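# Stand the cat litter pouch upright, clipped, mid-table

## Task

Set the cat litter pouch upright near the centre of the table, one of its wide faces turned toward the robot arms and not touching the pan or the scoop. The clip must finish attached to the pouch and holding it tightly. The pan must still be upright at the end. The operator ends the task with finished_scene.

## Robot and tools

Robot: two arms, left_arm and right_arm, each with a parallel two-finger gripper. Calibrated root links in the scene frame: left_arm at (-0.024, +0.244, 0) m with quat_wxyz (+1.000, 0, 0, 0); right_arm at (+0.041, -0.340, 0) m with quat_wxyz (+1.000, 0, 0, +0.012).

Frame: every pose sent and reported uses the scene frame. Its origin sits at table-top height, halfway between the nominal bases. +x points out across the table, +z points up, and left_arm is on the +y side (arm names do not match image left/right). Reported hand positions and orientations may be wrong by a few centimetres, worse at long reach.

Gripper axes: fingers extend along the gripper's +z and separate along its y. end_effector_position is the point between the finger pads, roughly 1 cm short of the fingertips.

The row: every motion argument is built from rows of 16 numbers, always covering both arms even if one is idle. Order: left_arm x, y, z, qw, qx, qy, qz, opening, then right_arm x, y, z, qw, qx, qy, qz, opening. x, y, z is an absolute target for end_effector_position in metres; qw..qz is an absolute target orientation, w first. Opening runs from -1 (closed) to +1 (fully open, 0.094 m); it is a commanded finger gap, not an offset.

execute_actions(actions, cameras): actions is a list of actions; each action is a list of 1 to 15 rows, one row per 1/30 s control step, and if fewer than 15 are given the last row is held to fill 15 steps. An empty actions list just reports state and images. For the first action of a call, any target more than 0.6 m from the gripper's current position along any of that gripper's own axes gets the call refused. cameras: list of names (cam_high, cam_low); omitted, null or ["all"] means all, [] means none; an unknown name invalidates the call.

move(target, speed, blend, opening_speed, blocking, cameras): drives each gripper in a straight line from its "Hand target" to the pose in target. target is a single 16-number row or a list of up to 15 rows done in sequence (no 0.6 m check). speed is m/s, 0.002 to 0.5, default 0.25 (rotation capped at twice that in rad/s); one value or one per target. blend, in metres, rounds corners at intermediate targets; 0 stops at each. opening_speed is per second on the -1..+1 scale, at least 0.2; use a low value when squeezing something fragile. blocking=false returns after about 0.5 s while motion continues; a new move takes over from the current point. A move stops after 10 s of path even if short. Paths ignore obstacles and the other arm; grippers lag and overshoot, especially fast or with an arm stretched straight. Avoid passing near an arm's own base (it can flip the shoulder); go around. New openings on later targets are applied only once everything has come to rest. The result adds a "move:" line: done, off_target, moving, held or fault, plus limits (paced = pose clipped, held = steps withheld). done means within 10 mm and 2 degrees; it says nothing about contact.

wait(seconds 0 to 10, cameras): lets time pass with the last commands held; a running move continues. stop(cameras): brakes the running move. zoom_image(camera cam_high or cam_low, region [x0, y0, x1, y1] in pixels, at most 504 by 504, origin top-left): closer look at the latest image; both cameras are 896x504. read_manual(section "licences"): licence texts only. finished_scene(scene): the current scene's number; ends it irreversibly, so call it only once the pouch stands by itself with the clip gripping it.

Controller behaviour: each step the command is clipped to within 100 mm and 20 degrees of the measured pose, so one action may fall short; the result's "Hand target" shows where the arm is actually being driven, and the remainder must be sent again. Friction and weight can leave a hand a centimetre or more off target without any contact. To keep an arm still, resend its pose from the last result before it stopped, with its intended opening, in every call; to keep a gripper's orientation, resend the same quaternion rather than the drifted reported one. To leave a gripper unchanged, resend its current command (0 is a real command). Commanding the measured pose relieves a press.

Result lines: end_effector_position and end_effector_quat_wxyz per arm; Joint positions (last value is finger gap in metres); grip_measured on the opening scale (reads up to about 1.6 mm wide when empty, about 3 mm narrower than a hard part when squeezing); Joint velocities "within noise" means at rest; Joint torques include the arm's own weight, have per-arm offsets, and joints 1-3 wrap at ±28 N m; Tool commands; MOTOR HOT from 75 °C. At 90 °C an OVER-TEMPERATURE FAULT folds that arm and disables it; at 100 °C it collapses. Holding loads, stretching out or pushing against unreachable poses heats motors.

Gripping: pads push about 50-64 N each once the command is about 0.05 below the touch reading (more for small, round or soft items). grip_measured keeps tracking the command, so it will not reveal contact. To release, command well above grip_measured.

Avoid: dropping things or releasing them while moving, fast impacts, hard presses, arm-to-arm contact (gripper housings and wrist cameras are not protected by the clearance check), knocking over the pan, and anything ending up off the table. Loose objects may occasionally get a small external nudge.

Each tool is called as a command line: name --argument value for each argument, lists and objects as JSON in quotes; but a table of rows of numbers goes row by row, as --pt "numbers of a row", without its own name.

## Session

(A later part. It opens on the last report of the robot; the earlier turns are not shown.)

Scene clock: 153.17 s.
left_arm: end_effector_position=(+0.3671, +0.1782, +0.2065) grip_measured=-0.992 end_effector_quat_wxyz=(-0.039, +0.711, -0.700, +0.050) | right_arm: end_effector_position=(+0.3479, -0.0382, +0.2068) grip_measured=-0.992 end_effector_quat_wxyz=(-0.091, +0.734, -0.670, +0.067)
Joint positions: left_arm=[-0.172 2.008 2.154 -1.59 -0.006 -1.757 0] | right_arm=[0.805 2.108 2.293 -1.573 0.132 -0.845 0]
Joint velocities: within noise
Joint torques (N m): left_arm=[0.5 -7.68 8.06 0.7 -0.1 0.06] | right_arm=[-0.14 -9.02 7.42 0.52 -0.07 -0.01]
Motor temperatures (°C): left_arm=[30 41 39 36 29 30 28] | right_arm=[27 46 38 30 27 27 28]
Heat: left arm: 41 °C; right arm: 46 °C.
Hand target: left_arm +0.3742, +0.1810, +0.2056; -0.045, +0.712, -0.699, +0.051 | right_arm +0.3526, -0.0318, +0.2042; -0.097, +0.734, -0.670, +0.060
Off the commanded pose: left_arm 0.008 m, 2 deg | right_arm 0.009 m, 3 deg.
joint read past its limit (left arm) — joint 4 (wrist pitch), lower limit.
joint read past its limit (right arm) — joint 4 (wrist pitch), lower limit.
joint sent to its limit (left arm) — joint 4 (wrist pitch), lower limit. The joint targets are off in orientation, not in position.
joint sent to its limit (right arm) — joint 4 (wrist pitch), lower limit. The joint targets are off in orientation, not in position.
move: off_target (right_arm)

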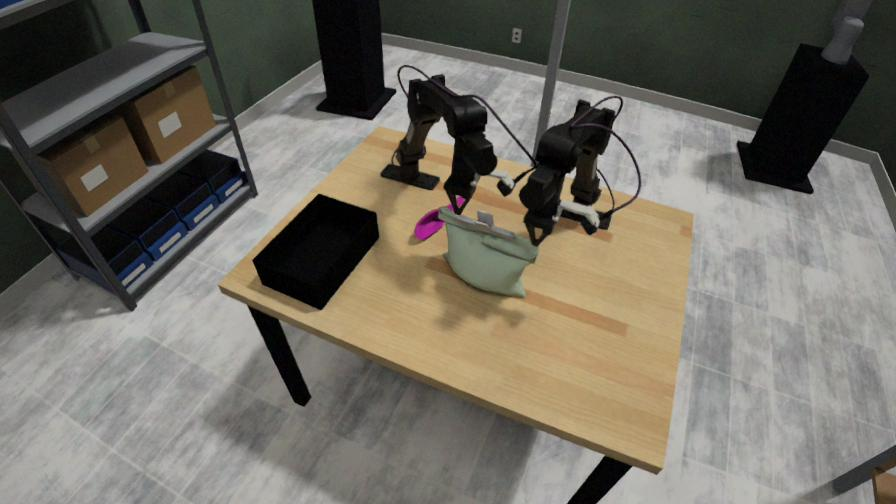

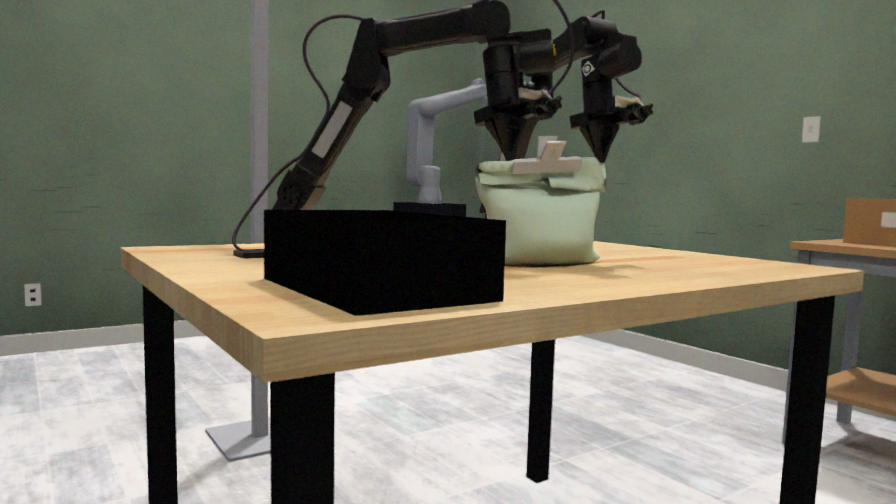

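move --target '[0.3745, 0.1810, 0.2060, 0.0311, -0.7126, 0.7002, -0.0306, 0.1, 0.3528, -0.0314, 0.2046, 0.0643, -0.7345, 0.6730, -0.0589, 0.1]' --speed 0.04 --opening_speed 0.6

zoom_image --camera "cam_low" --region '[465, 130, 565, 200]'

zoom_image --camera "cam_low" --region '[540, 130, 640, 200]'

zoom_image --camera "cam_high" --region '[430, 190, 500, 250]'

zoom_image --camera "cam_high" --region '[490, 205, 560, 265]'

Scene clock: 160.23 s.
left_arm: end_effector_position=(+0.3671, +0.1782, +0.2065) grip_measured=+0.099 end_effector_quat_wxyz=(-0.039, +0.711, -0.701, +0.050) | right_arm: end_effector_position=(+0.3479, -0.0381, +0.2068) grip_measured=+0.098 end_effector_quat_wxyz=(-0.091, +0.734, -0.670, +0.066)
Joint positions: left_arm=[-0.172 2.008 2.154 -1.59 -0.006 -1.757 0.052] | right_arm=[0.805 2.108 2.293 -1.572 0.132 -0.846 0.052]
Joint velocities: within noise
Joint torques (N m): left_arm=[0.31 -7.62 8.06 0.75 -0.1 0.04] | right_arm=[-0.18 -9.03 7.3 0.56 -0.1 -0.03]
Motor temperatures (°C): left_arm=[30 41 39 36 29 30 28] | right_arm=[27 46 38 30 26 27 28]
Heat: left arm: 41 °C; right arm: 46 °C.
Hand target: left_arm +0.3742, +0.1810, +0.2056; -0.045, +0.712, -0.699, +0.051 | right_arm +0.3526, -0.0317, +0.2042; -0.097, +0.734, -0.670, +0.060
Off the commanded pose: left_arm 0.008 m, 2 deg | right_arm 0.009 m, 3 deg.
joint read past its limit (left arm) — joint 4 (wrist pitch), lower limit.
joint read past its limit (right arm) — joint 4 (wrist pitch), lower limit.
joint sent to its limit (left arm) — joint 4 (wrist pitch), lower limit. The joint targets are off in orientation, not in position.
joint sent to its limit (right arm) — joint 4 (wrist pitch), lower limit. The joint targets are off in orientation, not in position.
move: off_target (right_arm)

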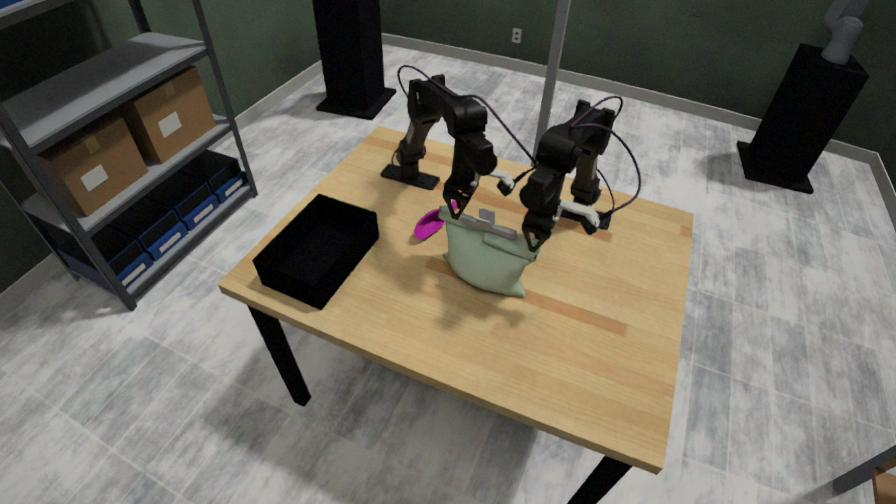

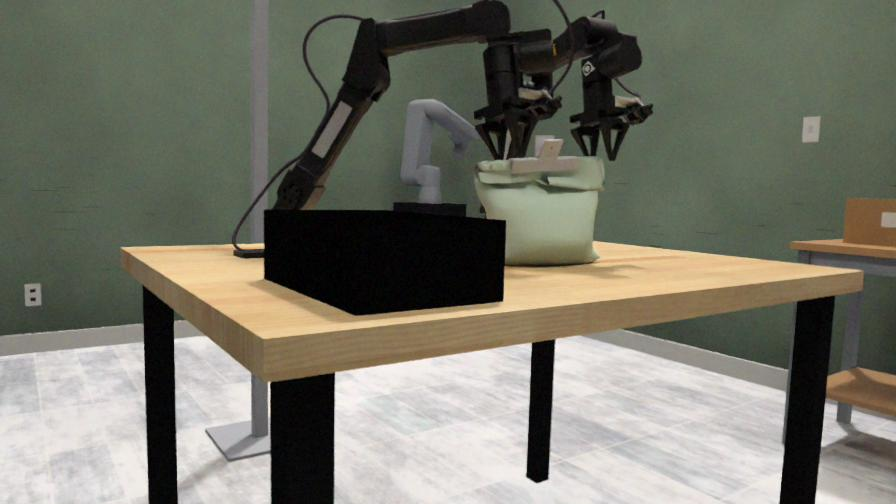

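Scaled by 5.040.

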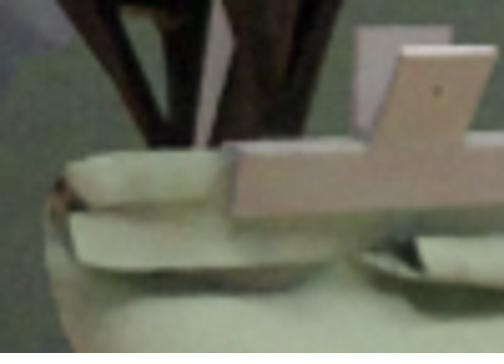

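Scaled by 5.040.

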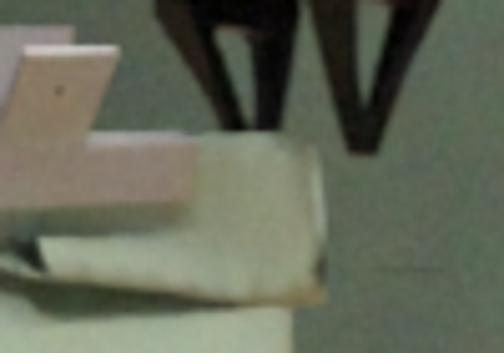

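Scaled by 7.200.

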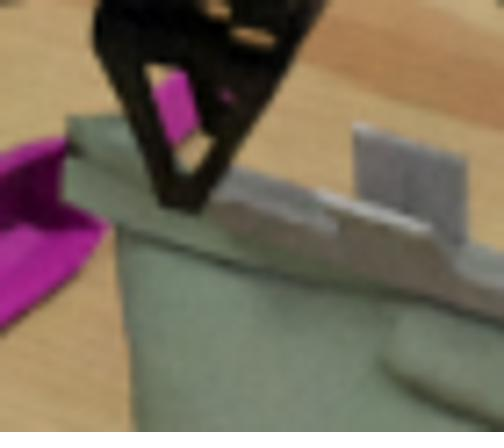

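Scaled by 7.200.

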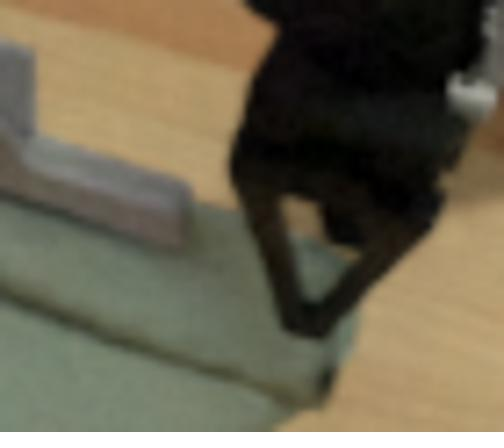

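move --target '[0.3825, 0.1800, 0.1920, 0.0311, -0.7126, 0.7002, -0.0306, 0.1, 0.3608, -0.0324, 0.1900, 0.0643, -0.7345, 0.6730, -0.0589, 0.1]' --speed 0.04

zoom_image --camera "cam_low" --region '[465, 130, 565, 200]'

zoom_image --camera "cam_low" --region '[540, 130, 640, 200]'

zoom_image --camera "cam_high" --region '[430, 190, 560, 270]'

Scene clock: 161.73 s.
left_arm: end_effector_position=(+0.3752, +0.1768, +0.1923) grip_measured=+0.099 end_effector_quat_wxyz=(-0.030, +0.711, -0.701, +0.038) | right_arm: end_effector_position=(+0.3545, -0.0384, +0.1905) grip_measured=+0.098 end_effector_quat_wxyz=(-0.072, +0.735, -0.671, +0.066)
Joint positions: left_arm=[-0.172 2.062 2.179 -1.59 -0.006 -1.757 0.052] | right_arm=[0.792 2.152 2.3 -1.572 0.13 -0.856 0.052]
Joint velocities: within noise
Joint torques (N m): left_arm=[0.59 -8.28 8.23 0.63 -0.11 0.04] | right_arm=[-0.76 -9.42 7.97 0.55 -0.14 -0.02]
Motor temperatures (°C): left_arm=[30 41 39 36 29 30 28] | right_arm=[27 46 38 30 26 27 28]
Heat: left arm: 41 °C; right arm: 46 °C.
Hand target: left_arm +0.3822, +0.1800, +0.1917; -0.037, +0.712, -0.700, +0.040 | right_arm +0.3606, -0.0327, +0.1896; -0.081, +0.734, -0.671, +0.060
Off the commanded pose: left_arm 0.008 m, 1 deg | right_arm 0.009 m, 1 deg.
joint read past its limit (left arm) — joint 4 (wrist pitch), lower limit.
joint read past its limit (right arm) — joint 4 (wrist pitch), lower limit.
joint sent to its limit (left arm) — joint 4 (wrist pitch), lower limit. The joint targets still meet the commanded pose.
joint sent to its limit (right arm) — joint 4 (wrist pitch), lower limit. The joint targets still meet the commanded pose.
move: done

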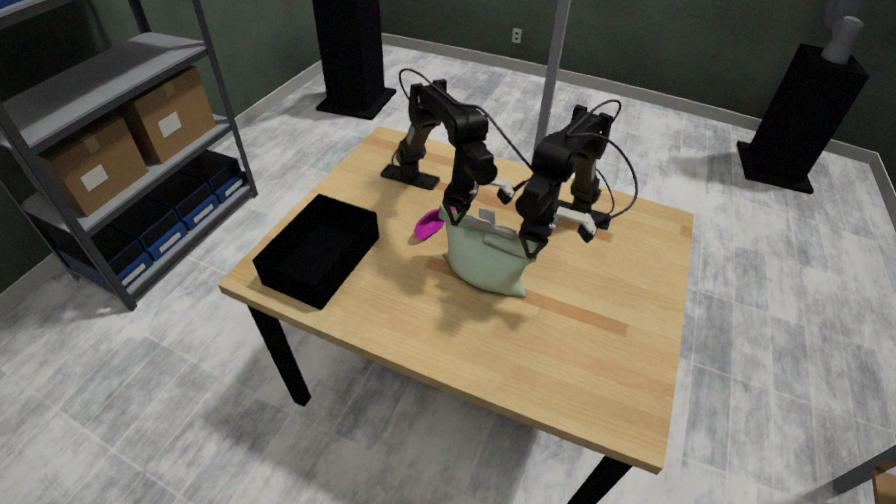

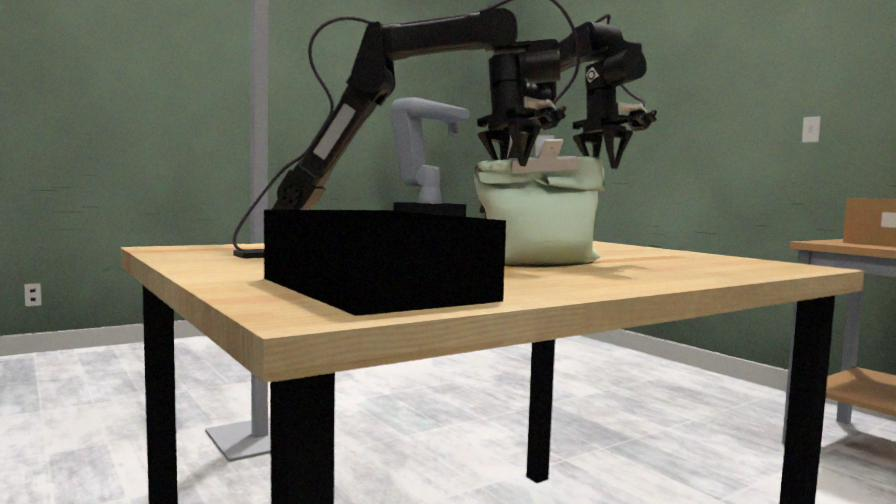

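Scaled by 5.040.

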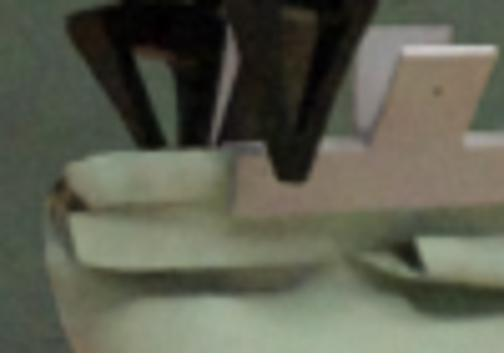

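Scaled by 5.040.

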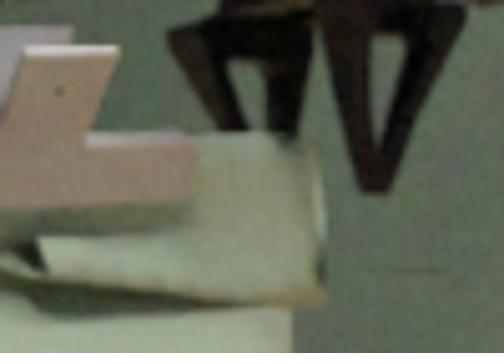

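Scaled by 3.877.

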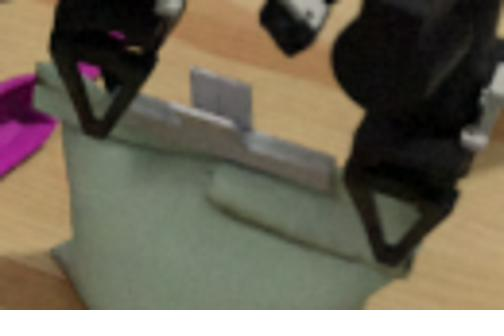

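move --pt "0.3825 0.1800 0.1920 0.0311 -0.7126 0.7002 -0.0306 0.1 0.3608 -0.0400 0.1900 0.0643 -0.7345 0.6730 -0.0589 0.1" --pt "0.3825 0.1800 0.1920 0.0311 -0.7126 0.7002 -0.0306 -1.0 0.3608 -0.0400 0.1900 0.0643 -0.7345 0.6730 -0.0589 -1.0" --speed 0.04 --opening_speed 0.5

zoom_image --camera "cam_low" --region '[440, 120, 680, 300]'

zoom_image --camera "cam_high" --region '[430, 190, 560, 270]'

Scene clock: 165.23 s.
left_arm: end_effector_position=(+0.3752, +0.1768, +0.1928) grip_measured=-0.988 end_effector_quat_wxyz=(-0.030, +0.711, -0.701, +0.038) | right_arm: end_effector_position=(+0.3575, -0.0425, +0.1904) grip_measured=-0.759 end_effector_quat_wxyz=(-0.069, +0.741, -0.664, +0.066)
Joint positions: left_arm=[-0.172 2.063 2.182 -1.592 -0.006 -1.757 0.001] | right_arm=[0.78 2.152 2.3 -1.575 0.127 -0.886 0.011]
Joint velocities: within noise
Joint torques (N m): left_arm=[0.35 -8.24 7.94 0.65 -0.11 0.01] | right_arm=[-0.46 -10.76 5.91 0.55 -0.16 0.11]
Motor temperatures (°C): left_arm=[30 40 39 36 29 30 28] | right_arm=[27 47 38 30 26 27 28]
Heat: left arm: 40 °C; right arm: 47 °C.
Hand target: left_arm +0.3822, +0.1800, +0.1916; -0.037, +0.712, -0.700, +0.040 | right_arm +0.3607, -0.0401, +0.1897; -0.076, +0.734, -0.672, +0.060
Off the commanded pose: left_arm 0.008 m, 1 deg | right_arm 0.004 m, 2 deg.
joint read past its limit (left arm) — joint 4 (wrist pitch), lower limit.
joint read past its limit (right arm) — joint 4 (wrist pitch), lower limit.
joint sent to its limit (left arm) — joint 4 (wrist pitch), lower limit. The joint targets still meet the commanded pose.
joint sent to its limit (right arm) — joint 4 (wrist pitch), lower limit. The joint targets still meet the commanded pose.
move: done

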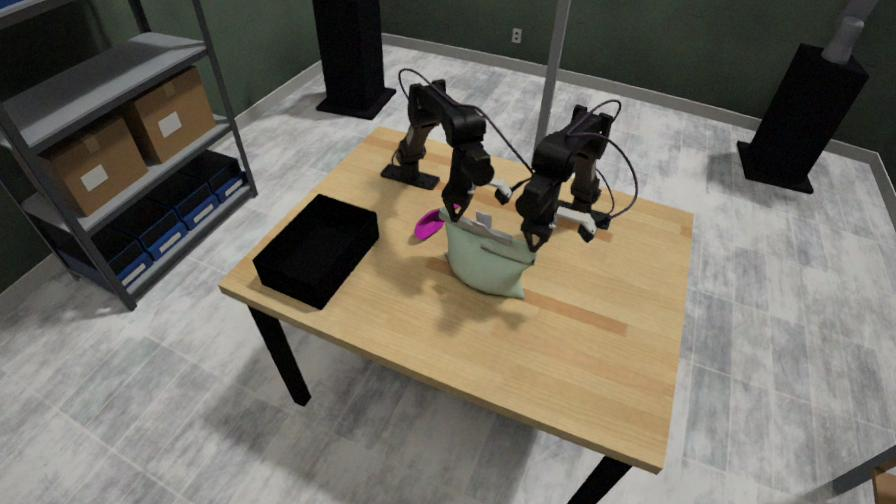

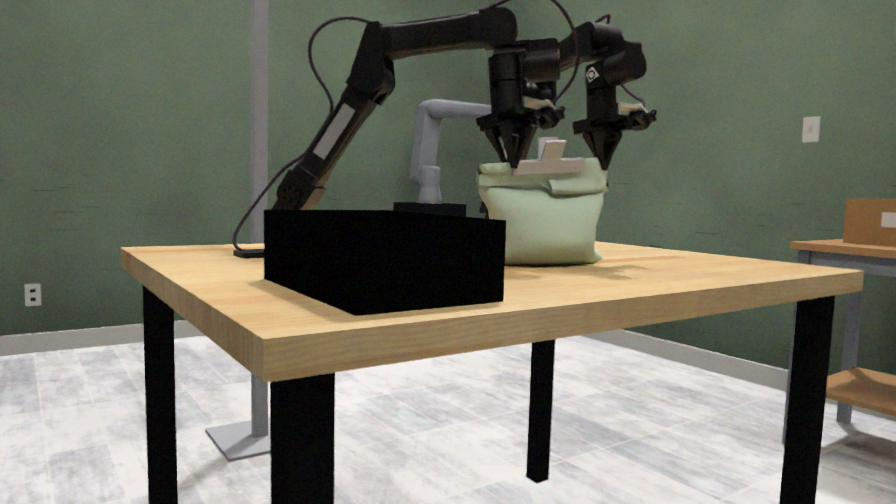

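Scaled by 2.100.

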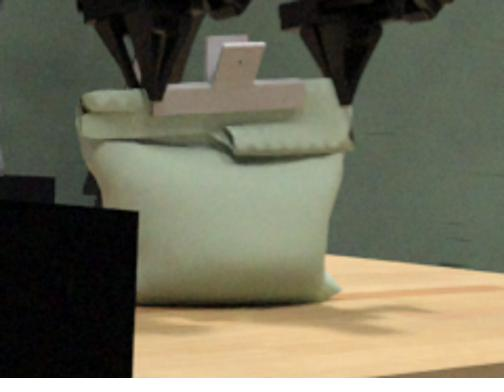

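Scaled by 3.877.

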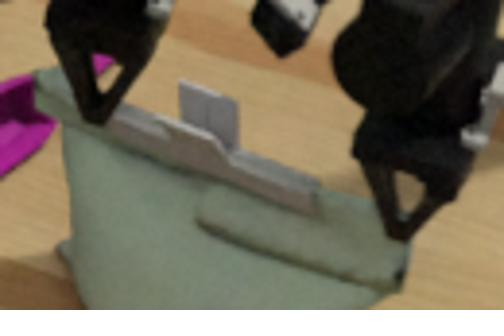

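move --pt "0.3825 0.1800 0.1920 0.0311 -0.7126 0.7002 -0.0306 -1.0 0.3608 -0.0400 0.1900 0.0643 -0.7345 0.6730 -0.0589 0.2" --pt "0.3825 0.1800 0.1920 0.0311 -0.7126 0.7002 -0.0306 -1.0 0.3628 -0.0540 0.1900 0.0643 -0.7345 0.6730 -0.0589 0.2" --pt "0.3825 0.1800 0.1920 0.0311 -0.7126 0.7002 -0.0306 -1.0 0.3628 -0.0540 0.1900 0.0643 -0.7345 0.6730 -0.0589 -1.0" --speed 0.04 --opening_speed 0.6

zoom_image --camera "cam_low" --region '[440, 120, 680, 300]'

zoom_image --camera "cam_high" --region '[430, 190, 560, 270]'

Scene clock: 170.73 s.
left_arm: end_effector_position=(+0.3750, +0.1764, +0.1928) grip_measured=-0.988 end_effector_quat_wxyz=(-0.029, +0.711, -0.701, +0.039) | right_arm: end_effector_position=(+0.3622, -0.0516, +0.1858) grip_measured=-0.989 end_effector_quat_wxyz=(-0.060, +0.736, -0.672, +0.061)
Joint positions: left_arm=[-0.172 2.063 2.182 -1.593 -0.004 -1.757 0.001] | right_arm=[0.753 2.152 2.284 -1.575 0.116 -0.893 0.001]
Joint velocities: within noise
Joint torques (N m): left_arm=[0.54 -8.12 7.9 0.65 -0.16 0.01] | right_arm=[-0.61 -12.53 4.14 0.55 -0.01 -0.09]
Motor temperatures (°C): left_arm=[29 40 39 35 29 30 28] | right_arm=[27 49 37 30 26 27 28]
Heat: left arm: 40 °C; right arm: 49 °C.
Hand target: left_arm +0.3822, +0.1800, +0.1916; -0.037, +0.712, -0.700, +0.040 | right_arm +0.3628, -0.0538, +0.1897; -0.068, +0.734, -0.673, +0.059
Off the commanded pose: left_arm 0.008 m, 1 deg | right_arm 0.005 m, 1 deg.
joint read past its limit (left arm) — joint 4 (wrist pitch), lower limit.
joint read past its limit (right arm) — joint 4 (wrist pitch), lower limit.
joint sent to its limit (left arm) — joint 4 (wrist pitch), lower limit. The joint targets still meet the commanded pose.
joint sent to its limit (right arm) — joint 4 (wrist pitch), lower limit. The joint targets still meet the commanded pose.
move: done

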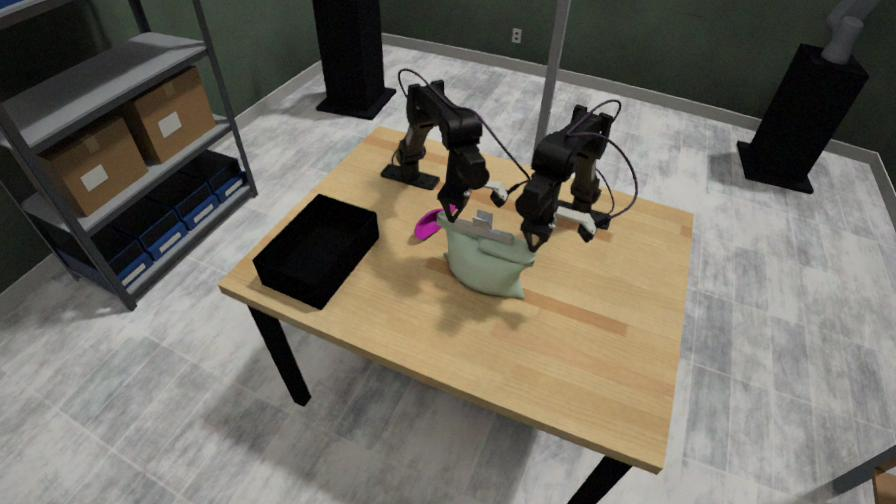

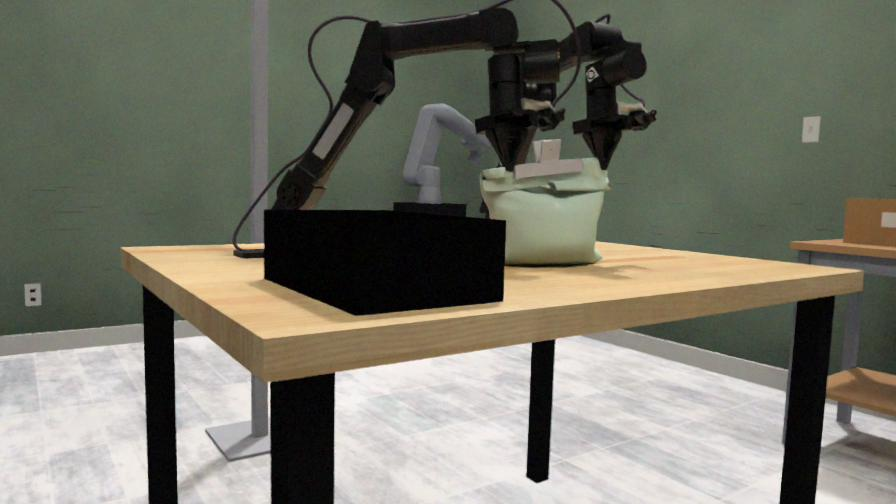

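Scaled by 2.100.

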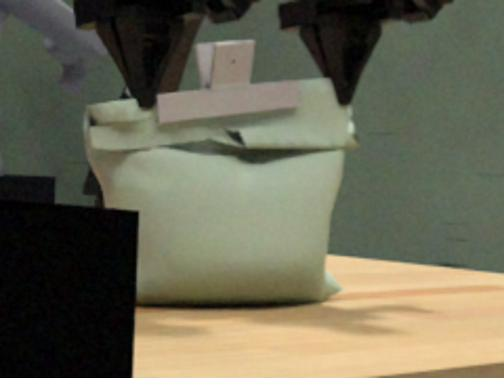

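Scaled by 3.877.

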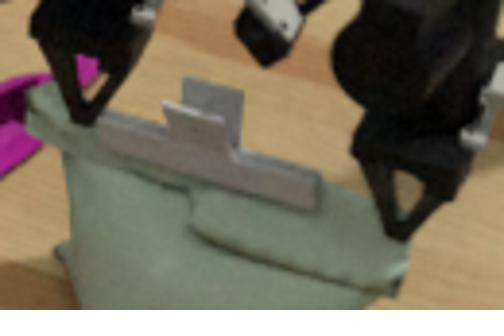

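move --pt "0.3825 0.1800 0.235 0.0622 -0.7106 0.6982 -0.0611 -1.0 0.3628 -0.0540 0.235 0.0643 -0.7345 0.6730 -0.0589 -1.0" --pt "0.3135 0.1800 0.235 0.0622 -0.7106 0.6982 -0.0611 -1.0 0.2938 -0.0540 0.235 0.0643 -0.7345 0.6730 -0.0589 -1.0" --speed 0.08 --blend 0.01

zoom_image --camera "cam_low" --region '[440, 120, 680, 300]'

zoom_image --camera "cam_high" --region '[380, 160, 580, 340]'

Scene clock: 173.17 s.
left_arm: end_effector_position=(+0.3139, +0.1761, +0.2172) grip_measured=-0.988 end_effector_quat_wxyz=(-0.034, +0.710, -0.702, +0.039) | right_arm: end_effector_position=(+0.2990, -0.0515, +0.2151) grip_measured=-0.990 end_effector_quat_wxyz=(-0.078, +0.737, -0.669, +0.059)
Joint positions: left_arm=[-0.209 1.814 1.936 -1.591 -0.014 -1.791 0.001] | right_arm=[0.873 1.944 2.09 -1.568 0.128 -0.78 0]
Joint velocities: within noise
Joint torques (N m): left_arm=[-0.18 -11.48 6.34 0.74 -0.3 -0.04] | right_arm=[0.44 -13.64 4.93 0.46 0.09 0.04]
Motor temperatures (°C): left_arm=[29 41 39 35 29 30 28] | right_arm=[27 50 37 30 26 27 28]
Heat: left arm: 41 °C; right arm: 50 °C.
Hand target: left_arm +0.3133, +0.1800, +0.2347; -0.062, +0.711, -0.698, +0.061 | right_arm +0.2941, -0.0539, +0.2338; -0.106, +0.734, -0.669, +0.057
Off the commanded pose: left_arm 0.018 m, 4 deg | right_arm 0.021 m, 2 deg.
joint read past its limit (left arm) — joint 4 (wrist pitch), lower limit.
joint read past its limit (right arm) — joint 4 (wrist pitch), lower limit.
joint sent to its limit (right arm) — joint 4 (wrist pitch), lower limit. The joint targets are off in orientation, not in position.
move: off_target (left_arm, right_arm)

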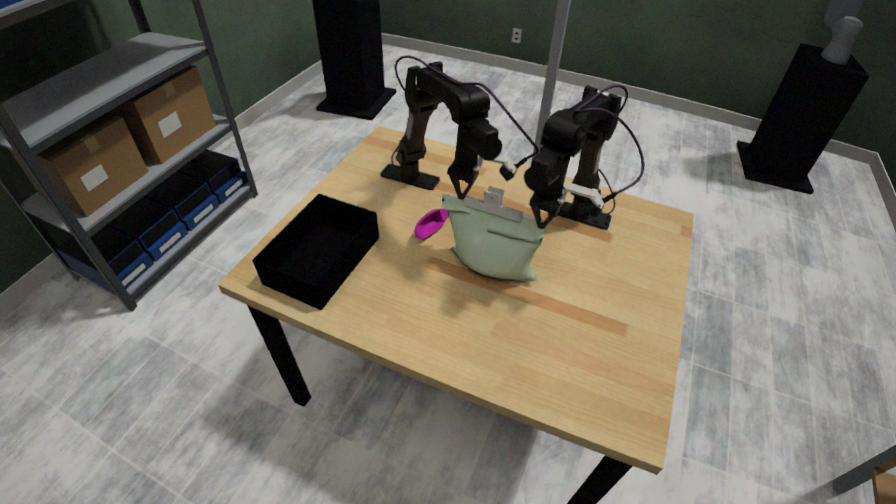

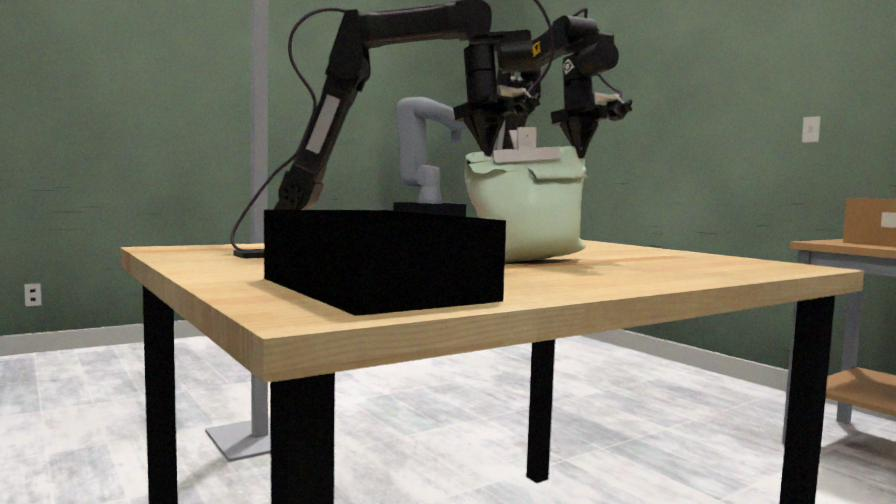

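Scaled by 2.100.

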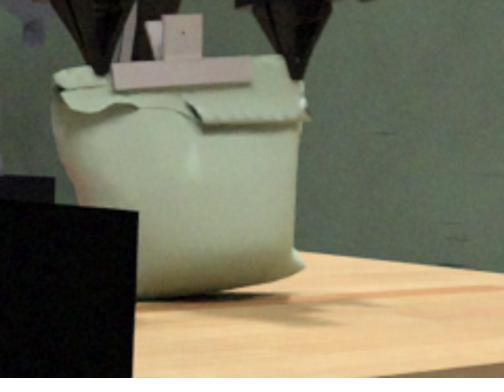

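Scaled by 2.520.

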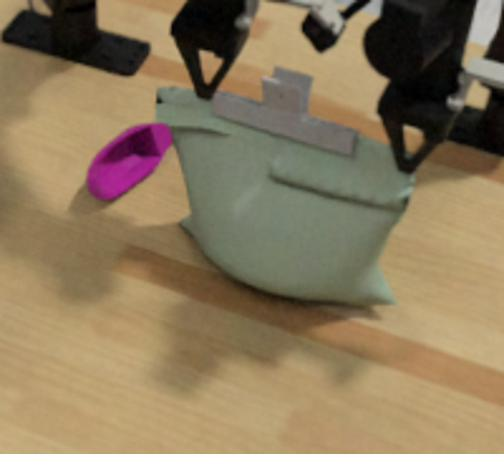

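move --pt "0.3135 0.1800 0.205 0.0622 -0.7106 0.6982 -0.0611 -1.0 0.2938 -0.0540 0.202 0.0643 -0.7345 0.6730 -0.0589 -1.0" --pt "0.3335 0.1800 0.197 0.0311 -0.7126 0.7002 -0.0306 -1.0 0.3138 -0.0540 0.192 0.0321 -0.7366 0.6749 -0.0295 -1.0" --speed 0.05 --blend 0.004

zoom_image --camera "cam_low" --region '[440, 120, 680, 300]'

zoom_image --camera "cam_high" --region '[380, 160, 580, 340]'

Scene clock: 175.60 s.
left_arm: end_effector_position=(+0.3294, +0.1786, +0.1981) grip_measured=-0.988 end_effector_quat_wxyz=(-0.032, +0.712, -0.700, +0.033) | right_arm: end_effector_position=(+0.3164, -0.0489, +0.1961) grip_measured=-0.990 end_effector_quat_wxyz=(-0.071, +0.735, -0.673, +0.035)
Joint positions: left_arm=[-0.195 1.862 1.92 -1.538 -0.018 -1.782 0.001] | right_arm=[0.818 1.987 2.077 -1.518 0.072 -0.823 0]
Joint velocities: within noise
Joint torques (N m): left_arm=[0.49 -6.74 8.09 0.47 -0.04 0.04] | right_arm=[-0.96 -7.87 7.27 0.05 -0.1 -0.09]
Motor temperatures (°C): left_arm=[29 41 39 35 29 30 29] | right_arm=[27 50 37 30 26 27 28]
Heat: left arm: 41 °C; right arm: 50 °C.
Hand target: left_arm +0.3334, +0.1800, +0.1969; -0.031, +0.713, -0.700, +0.031 | right_arm +0.3136, -0.0540, +0.1919; -0.049, +0.736, -0.674, +0.029
Off the commanded pose: left_arm 0.004 m, 0 deg | right_arm 0.007 m, 5 deg.
joint sent to its limit (right arm) — joint 4 (wrist pitch), lower limit. The joint targets still meet the commanded pose.
move: off_target (right_arm)

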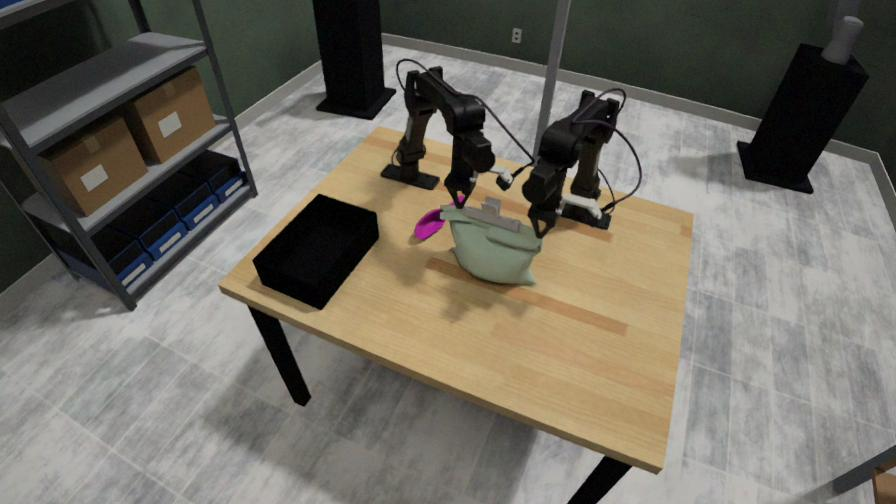

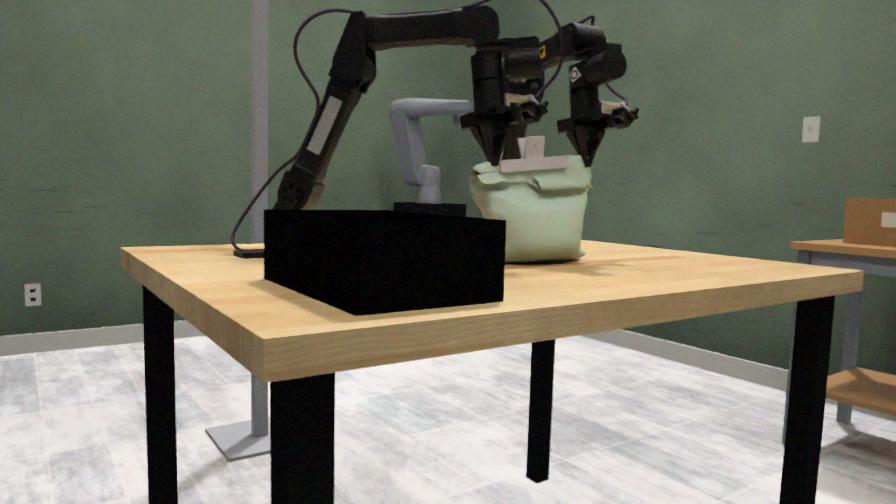

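Scaled by 2.100.

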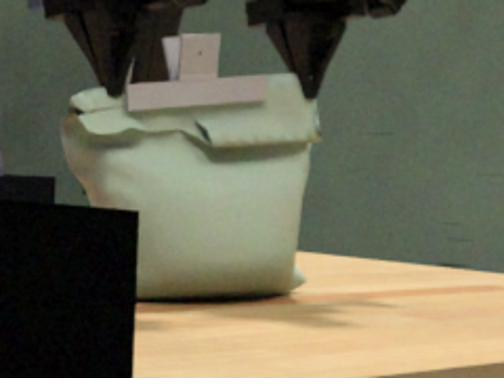

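Scaled by 2.520.

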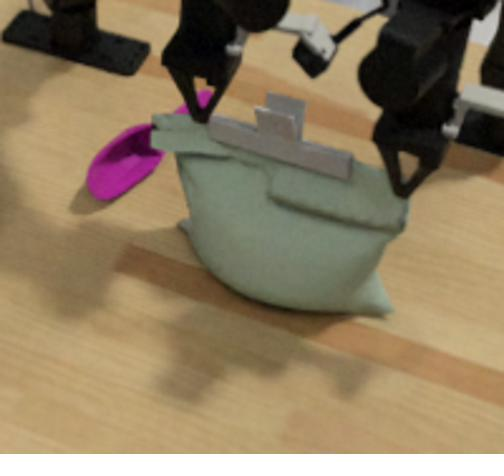

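move --target '[0.3335, 0.1800, 0.197, 0.0311, -0.7126, 0.7002, -0.0306, 0.1, 0.3160, -0.0510, 0.194, 0.0321, -0.7366, 0.6749, -0.0295, 0.1]' --speed 0.04 --opening_speed 0.4

zoom_image --camera "cam_low" --region '[440, 120, 680, 300]'

zoom_image --camera "cam_high" --region '[380, 160, 580, 340]'

Scene clock: 178.90 s.
left_arm: end_effector_position=(+0.3296, +0.1788, +0.1971) grip_measured=+0.099 end_effector_quat_wxyz=(-0.031, +0.713, -0.700, +0.032) | right_arm: end_effector_position=(+0.3124, -0.0527, +0.1934) grip_measured=+0.098 end_effector_quat_wxyz=(-0.054, +0.737, -0.672, +0.034)
Joint positions: left_arm=[-0.194 1.865 1.92 -1.538 -0.017 -1.782 0.052] | right_arm=[0.818 1.999 2.086 -1.551 0.069 -0.825 0.052]
Joint velocities: within noise
Joint torques (N m): left_arm=[0.54 -6.97 8.12 0.49 -0.03 0.09] | right_arm=[-0.94 -8.21 8.2 0.25 -0.06 -0.07]
Motor temperatures (°C): left_arm=[29 40 39 35 29 30 28] | right_arm=[27 49 37 30 26 27 28]
Heat: left arm: 40 °C; right arm: 49 °C.
Hand target: left_arm +0.3334, +0.1800, +0.1970; -0.031, +0.713, -0.700, +0.031 | right_arm +0.3158, -0.0512, +0.1937; -0.054, +0.736, -0.674, +0.030
Off the commanded pose: left_arm 0.004 m, 0 deg | right_arm 0.004 m, 3 deg.
joint sent to its limit (right arm) — joint 4 (wrist pitch), lower limit. The joint targets still meet the commanded pose.
move: off_target (right_arm)

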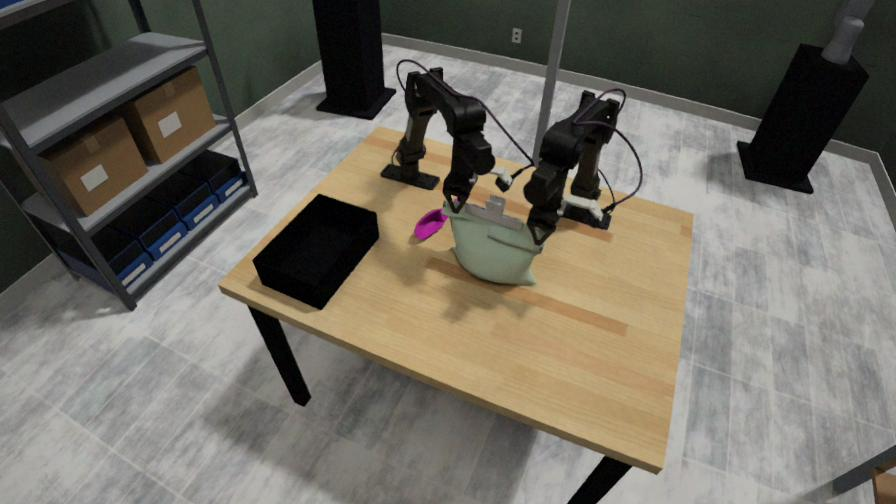

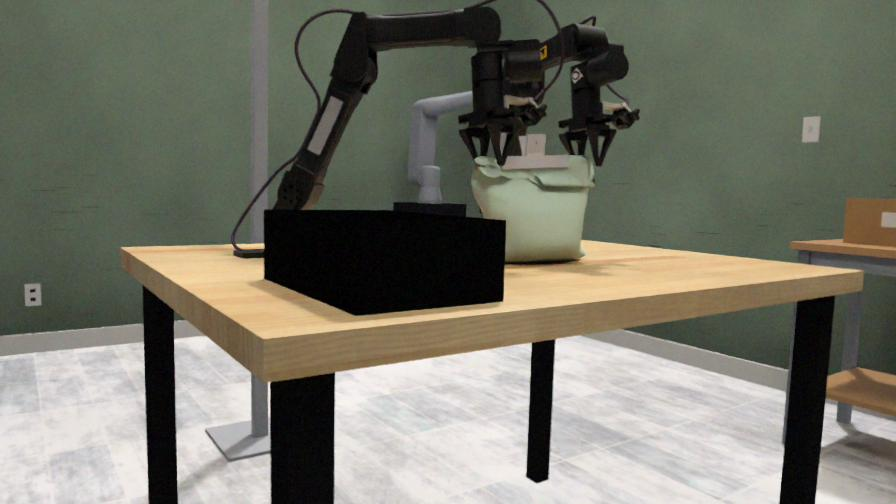

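Scaled by 2.100.

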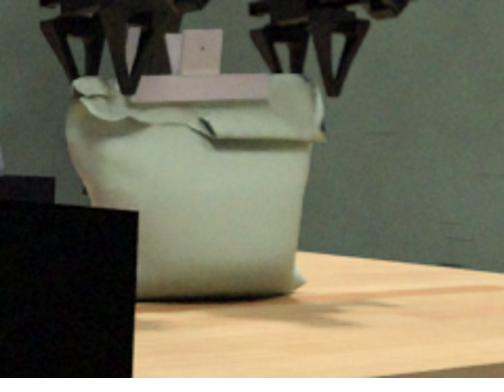

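Scaled by 2.520.

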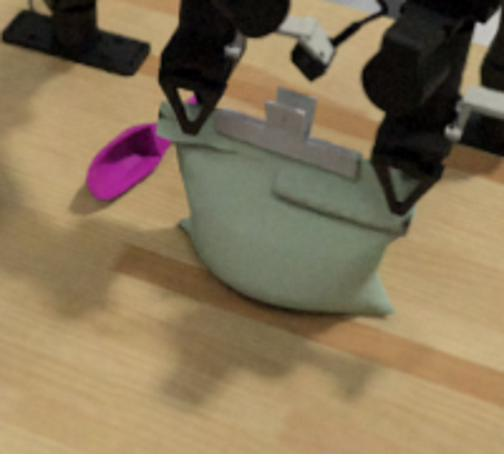

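move --pt "0.3320 0.1800 0.240 0.0622 -0.7106 0.6982 -0.0611 0.1 0.3160 -0.0510 0.240 0.0643 -0.7345 0.6730 -0.0589 0.1" --pt "0.3100 0.1900 0.290 0.1238 -0.7025 0.6902 -0.1217 0.1 0.2900 -0.0700 0.290 0.1280 -0.7261 0.6653 -0.1173 0.1" --speed '[0.06, 0.12]' --blend 0.005

zoom_image --camera "cam_low" --region '[440, 100, 700, 300]'

zoom_image --camera "cam_high" --region '[380, 160, 580, 340]'

Scene clock: 181.20 s.
left_arm: end_effector_position=(+0.3151, +0.1881, +0.2794) grip_measured=+0.099 end_effector_quat_wxyz=(-0.112, +0.706, -0.689, +0.119) | right_arm: end_effector_position=(+0.2949, -0.0658, +0.2894) grip_measured=+0.098 end_effector_quat_wxyz=(-0.189, +0.725, -0.652, +0.114)
Joint positions: left_arm=[-0.197 1.689 2.009 -1.567 -0.058 -1.782 0.052] | right_arm=[0.921 1.778 2.122 -1.551 0.263 -0.781 0.052]
Joint velocities: within noise
Joint torques (N m): left_arm=[-0.58 -7.57 7.51 0.83 -0.2 0.06] | right_arm=[0.46 -8.72 4.08 0.7 0.15 0.14]
Motor temperatures (°C): left_arm=[29 40 39 35 29 30 28] | right_arm=[27 49 37 30 26 27 28]
Heat: left arm: 40 °C; right arm: 49 °C.
Hand target: left_arm +0.3099, +0.1900, +0.2897; -0.124, +0.702, -0.690, +0.122 | right_arm +0.2902, -0.0700, +0.2894; -0.185, +0.724, -0.654, +0.115
Off the commanded pose: left_arm 0.012 m, 1 deg | right_arm 0.006 m, 7 deg.
joint sent to its limit (left arm) — joint 4 (wrist pitch), lower limit. The joint targets still meet the commanded pose.
joint sent to its limit (right arm) — joint 4 (wrist pitch), lower limit. The joint targets are off in orientation, not in position.
move: off_target (left_arm, right_arm)

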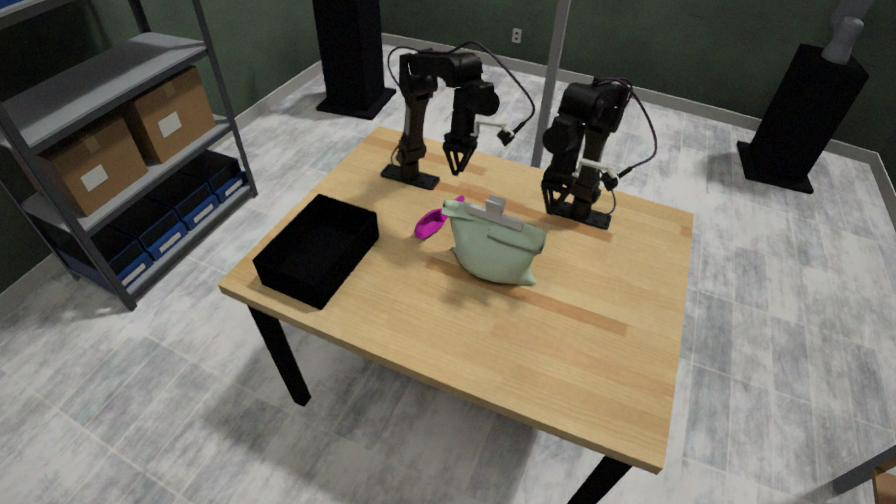

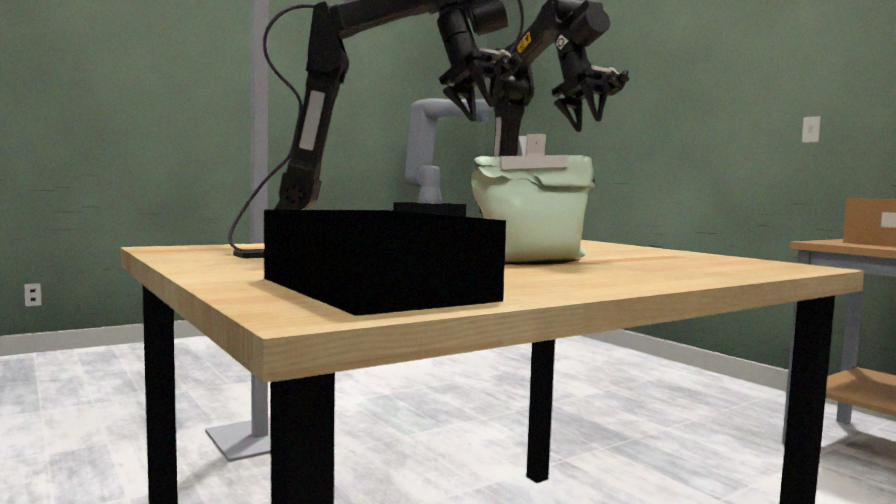

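Scaled by 1.938.

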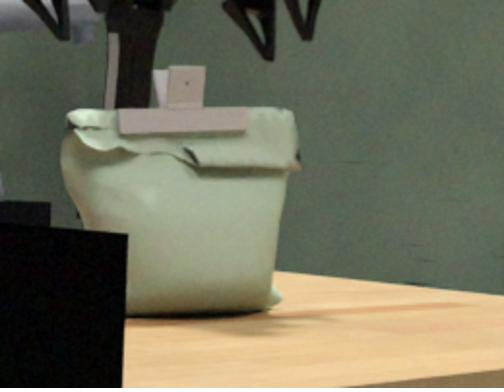

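Scaled by 2.520.

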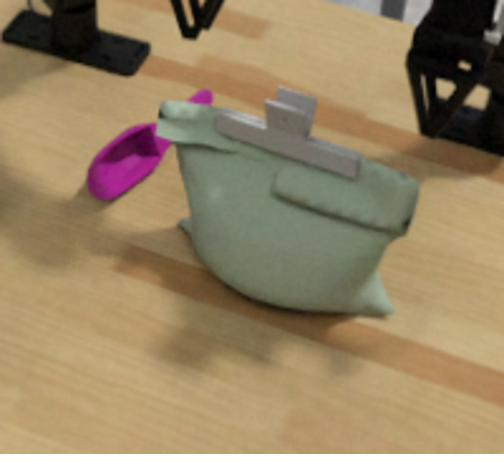

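finished_scene --scene 1 --done true

The scene is finished: the task was done.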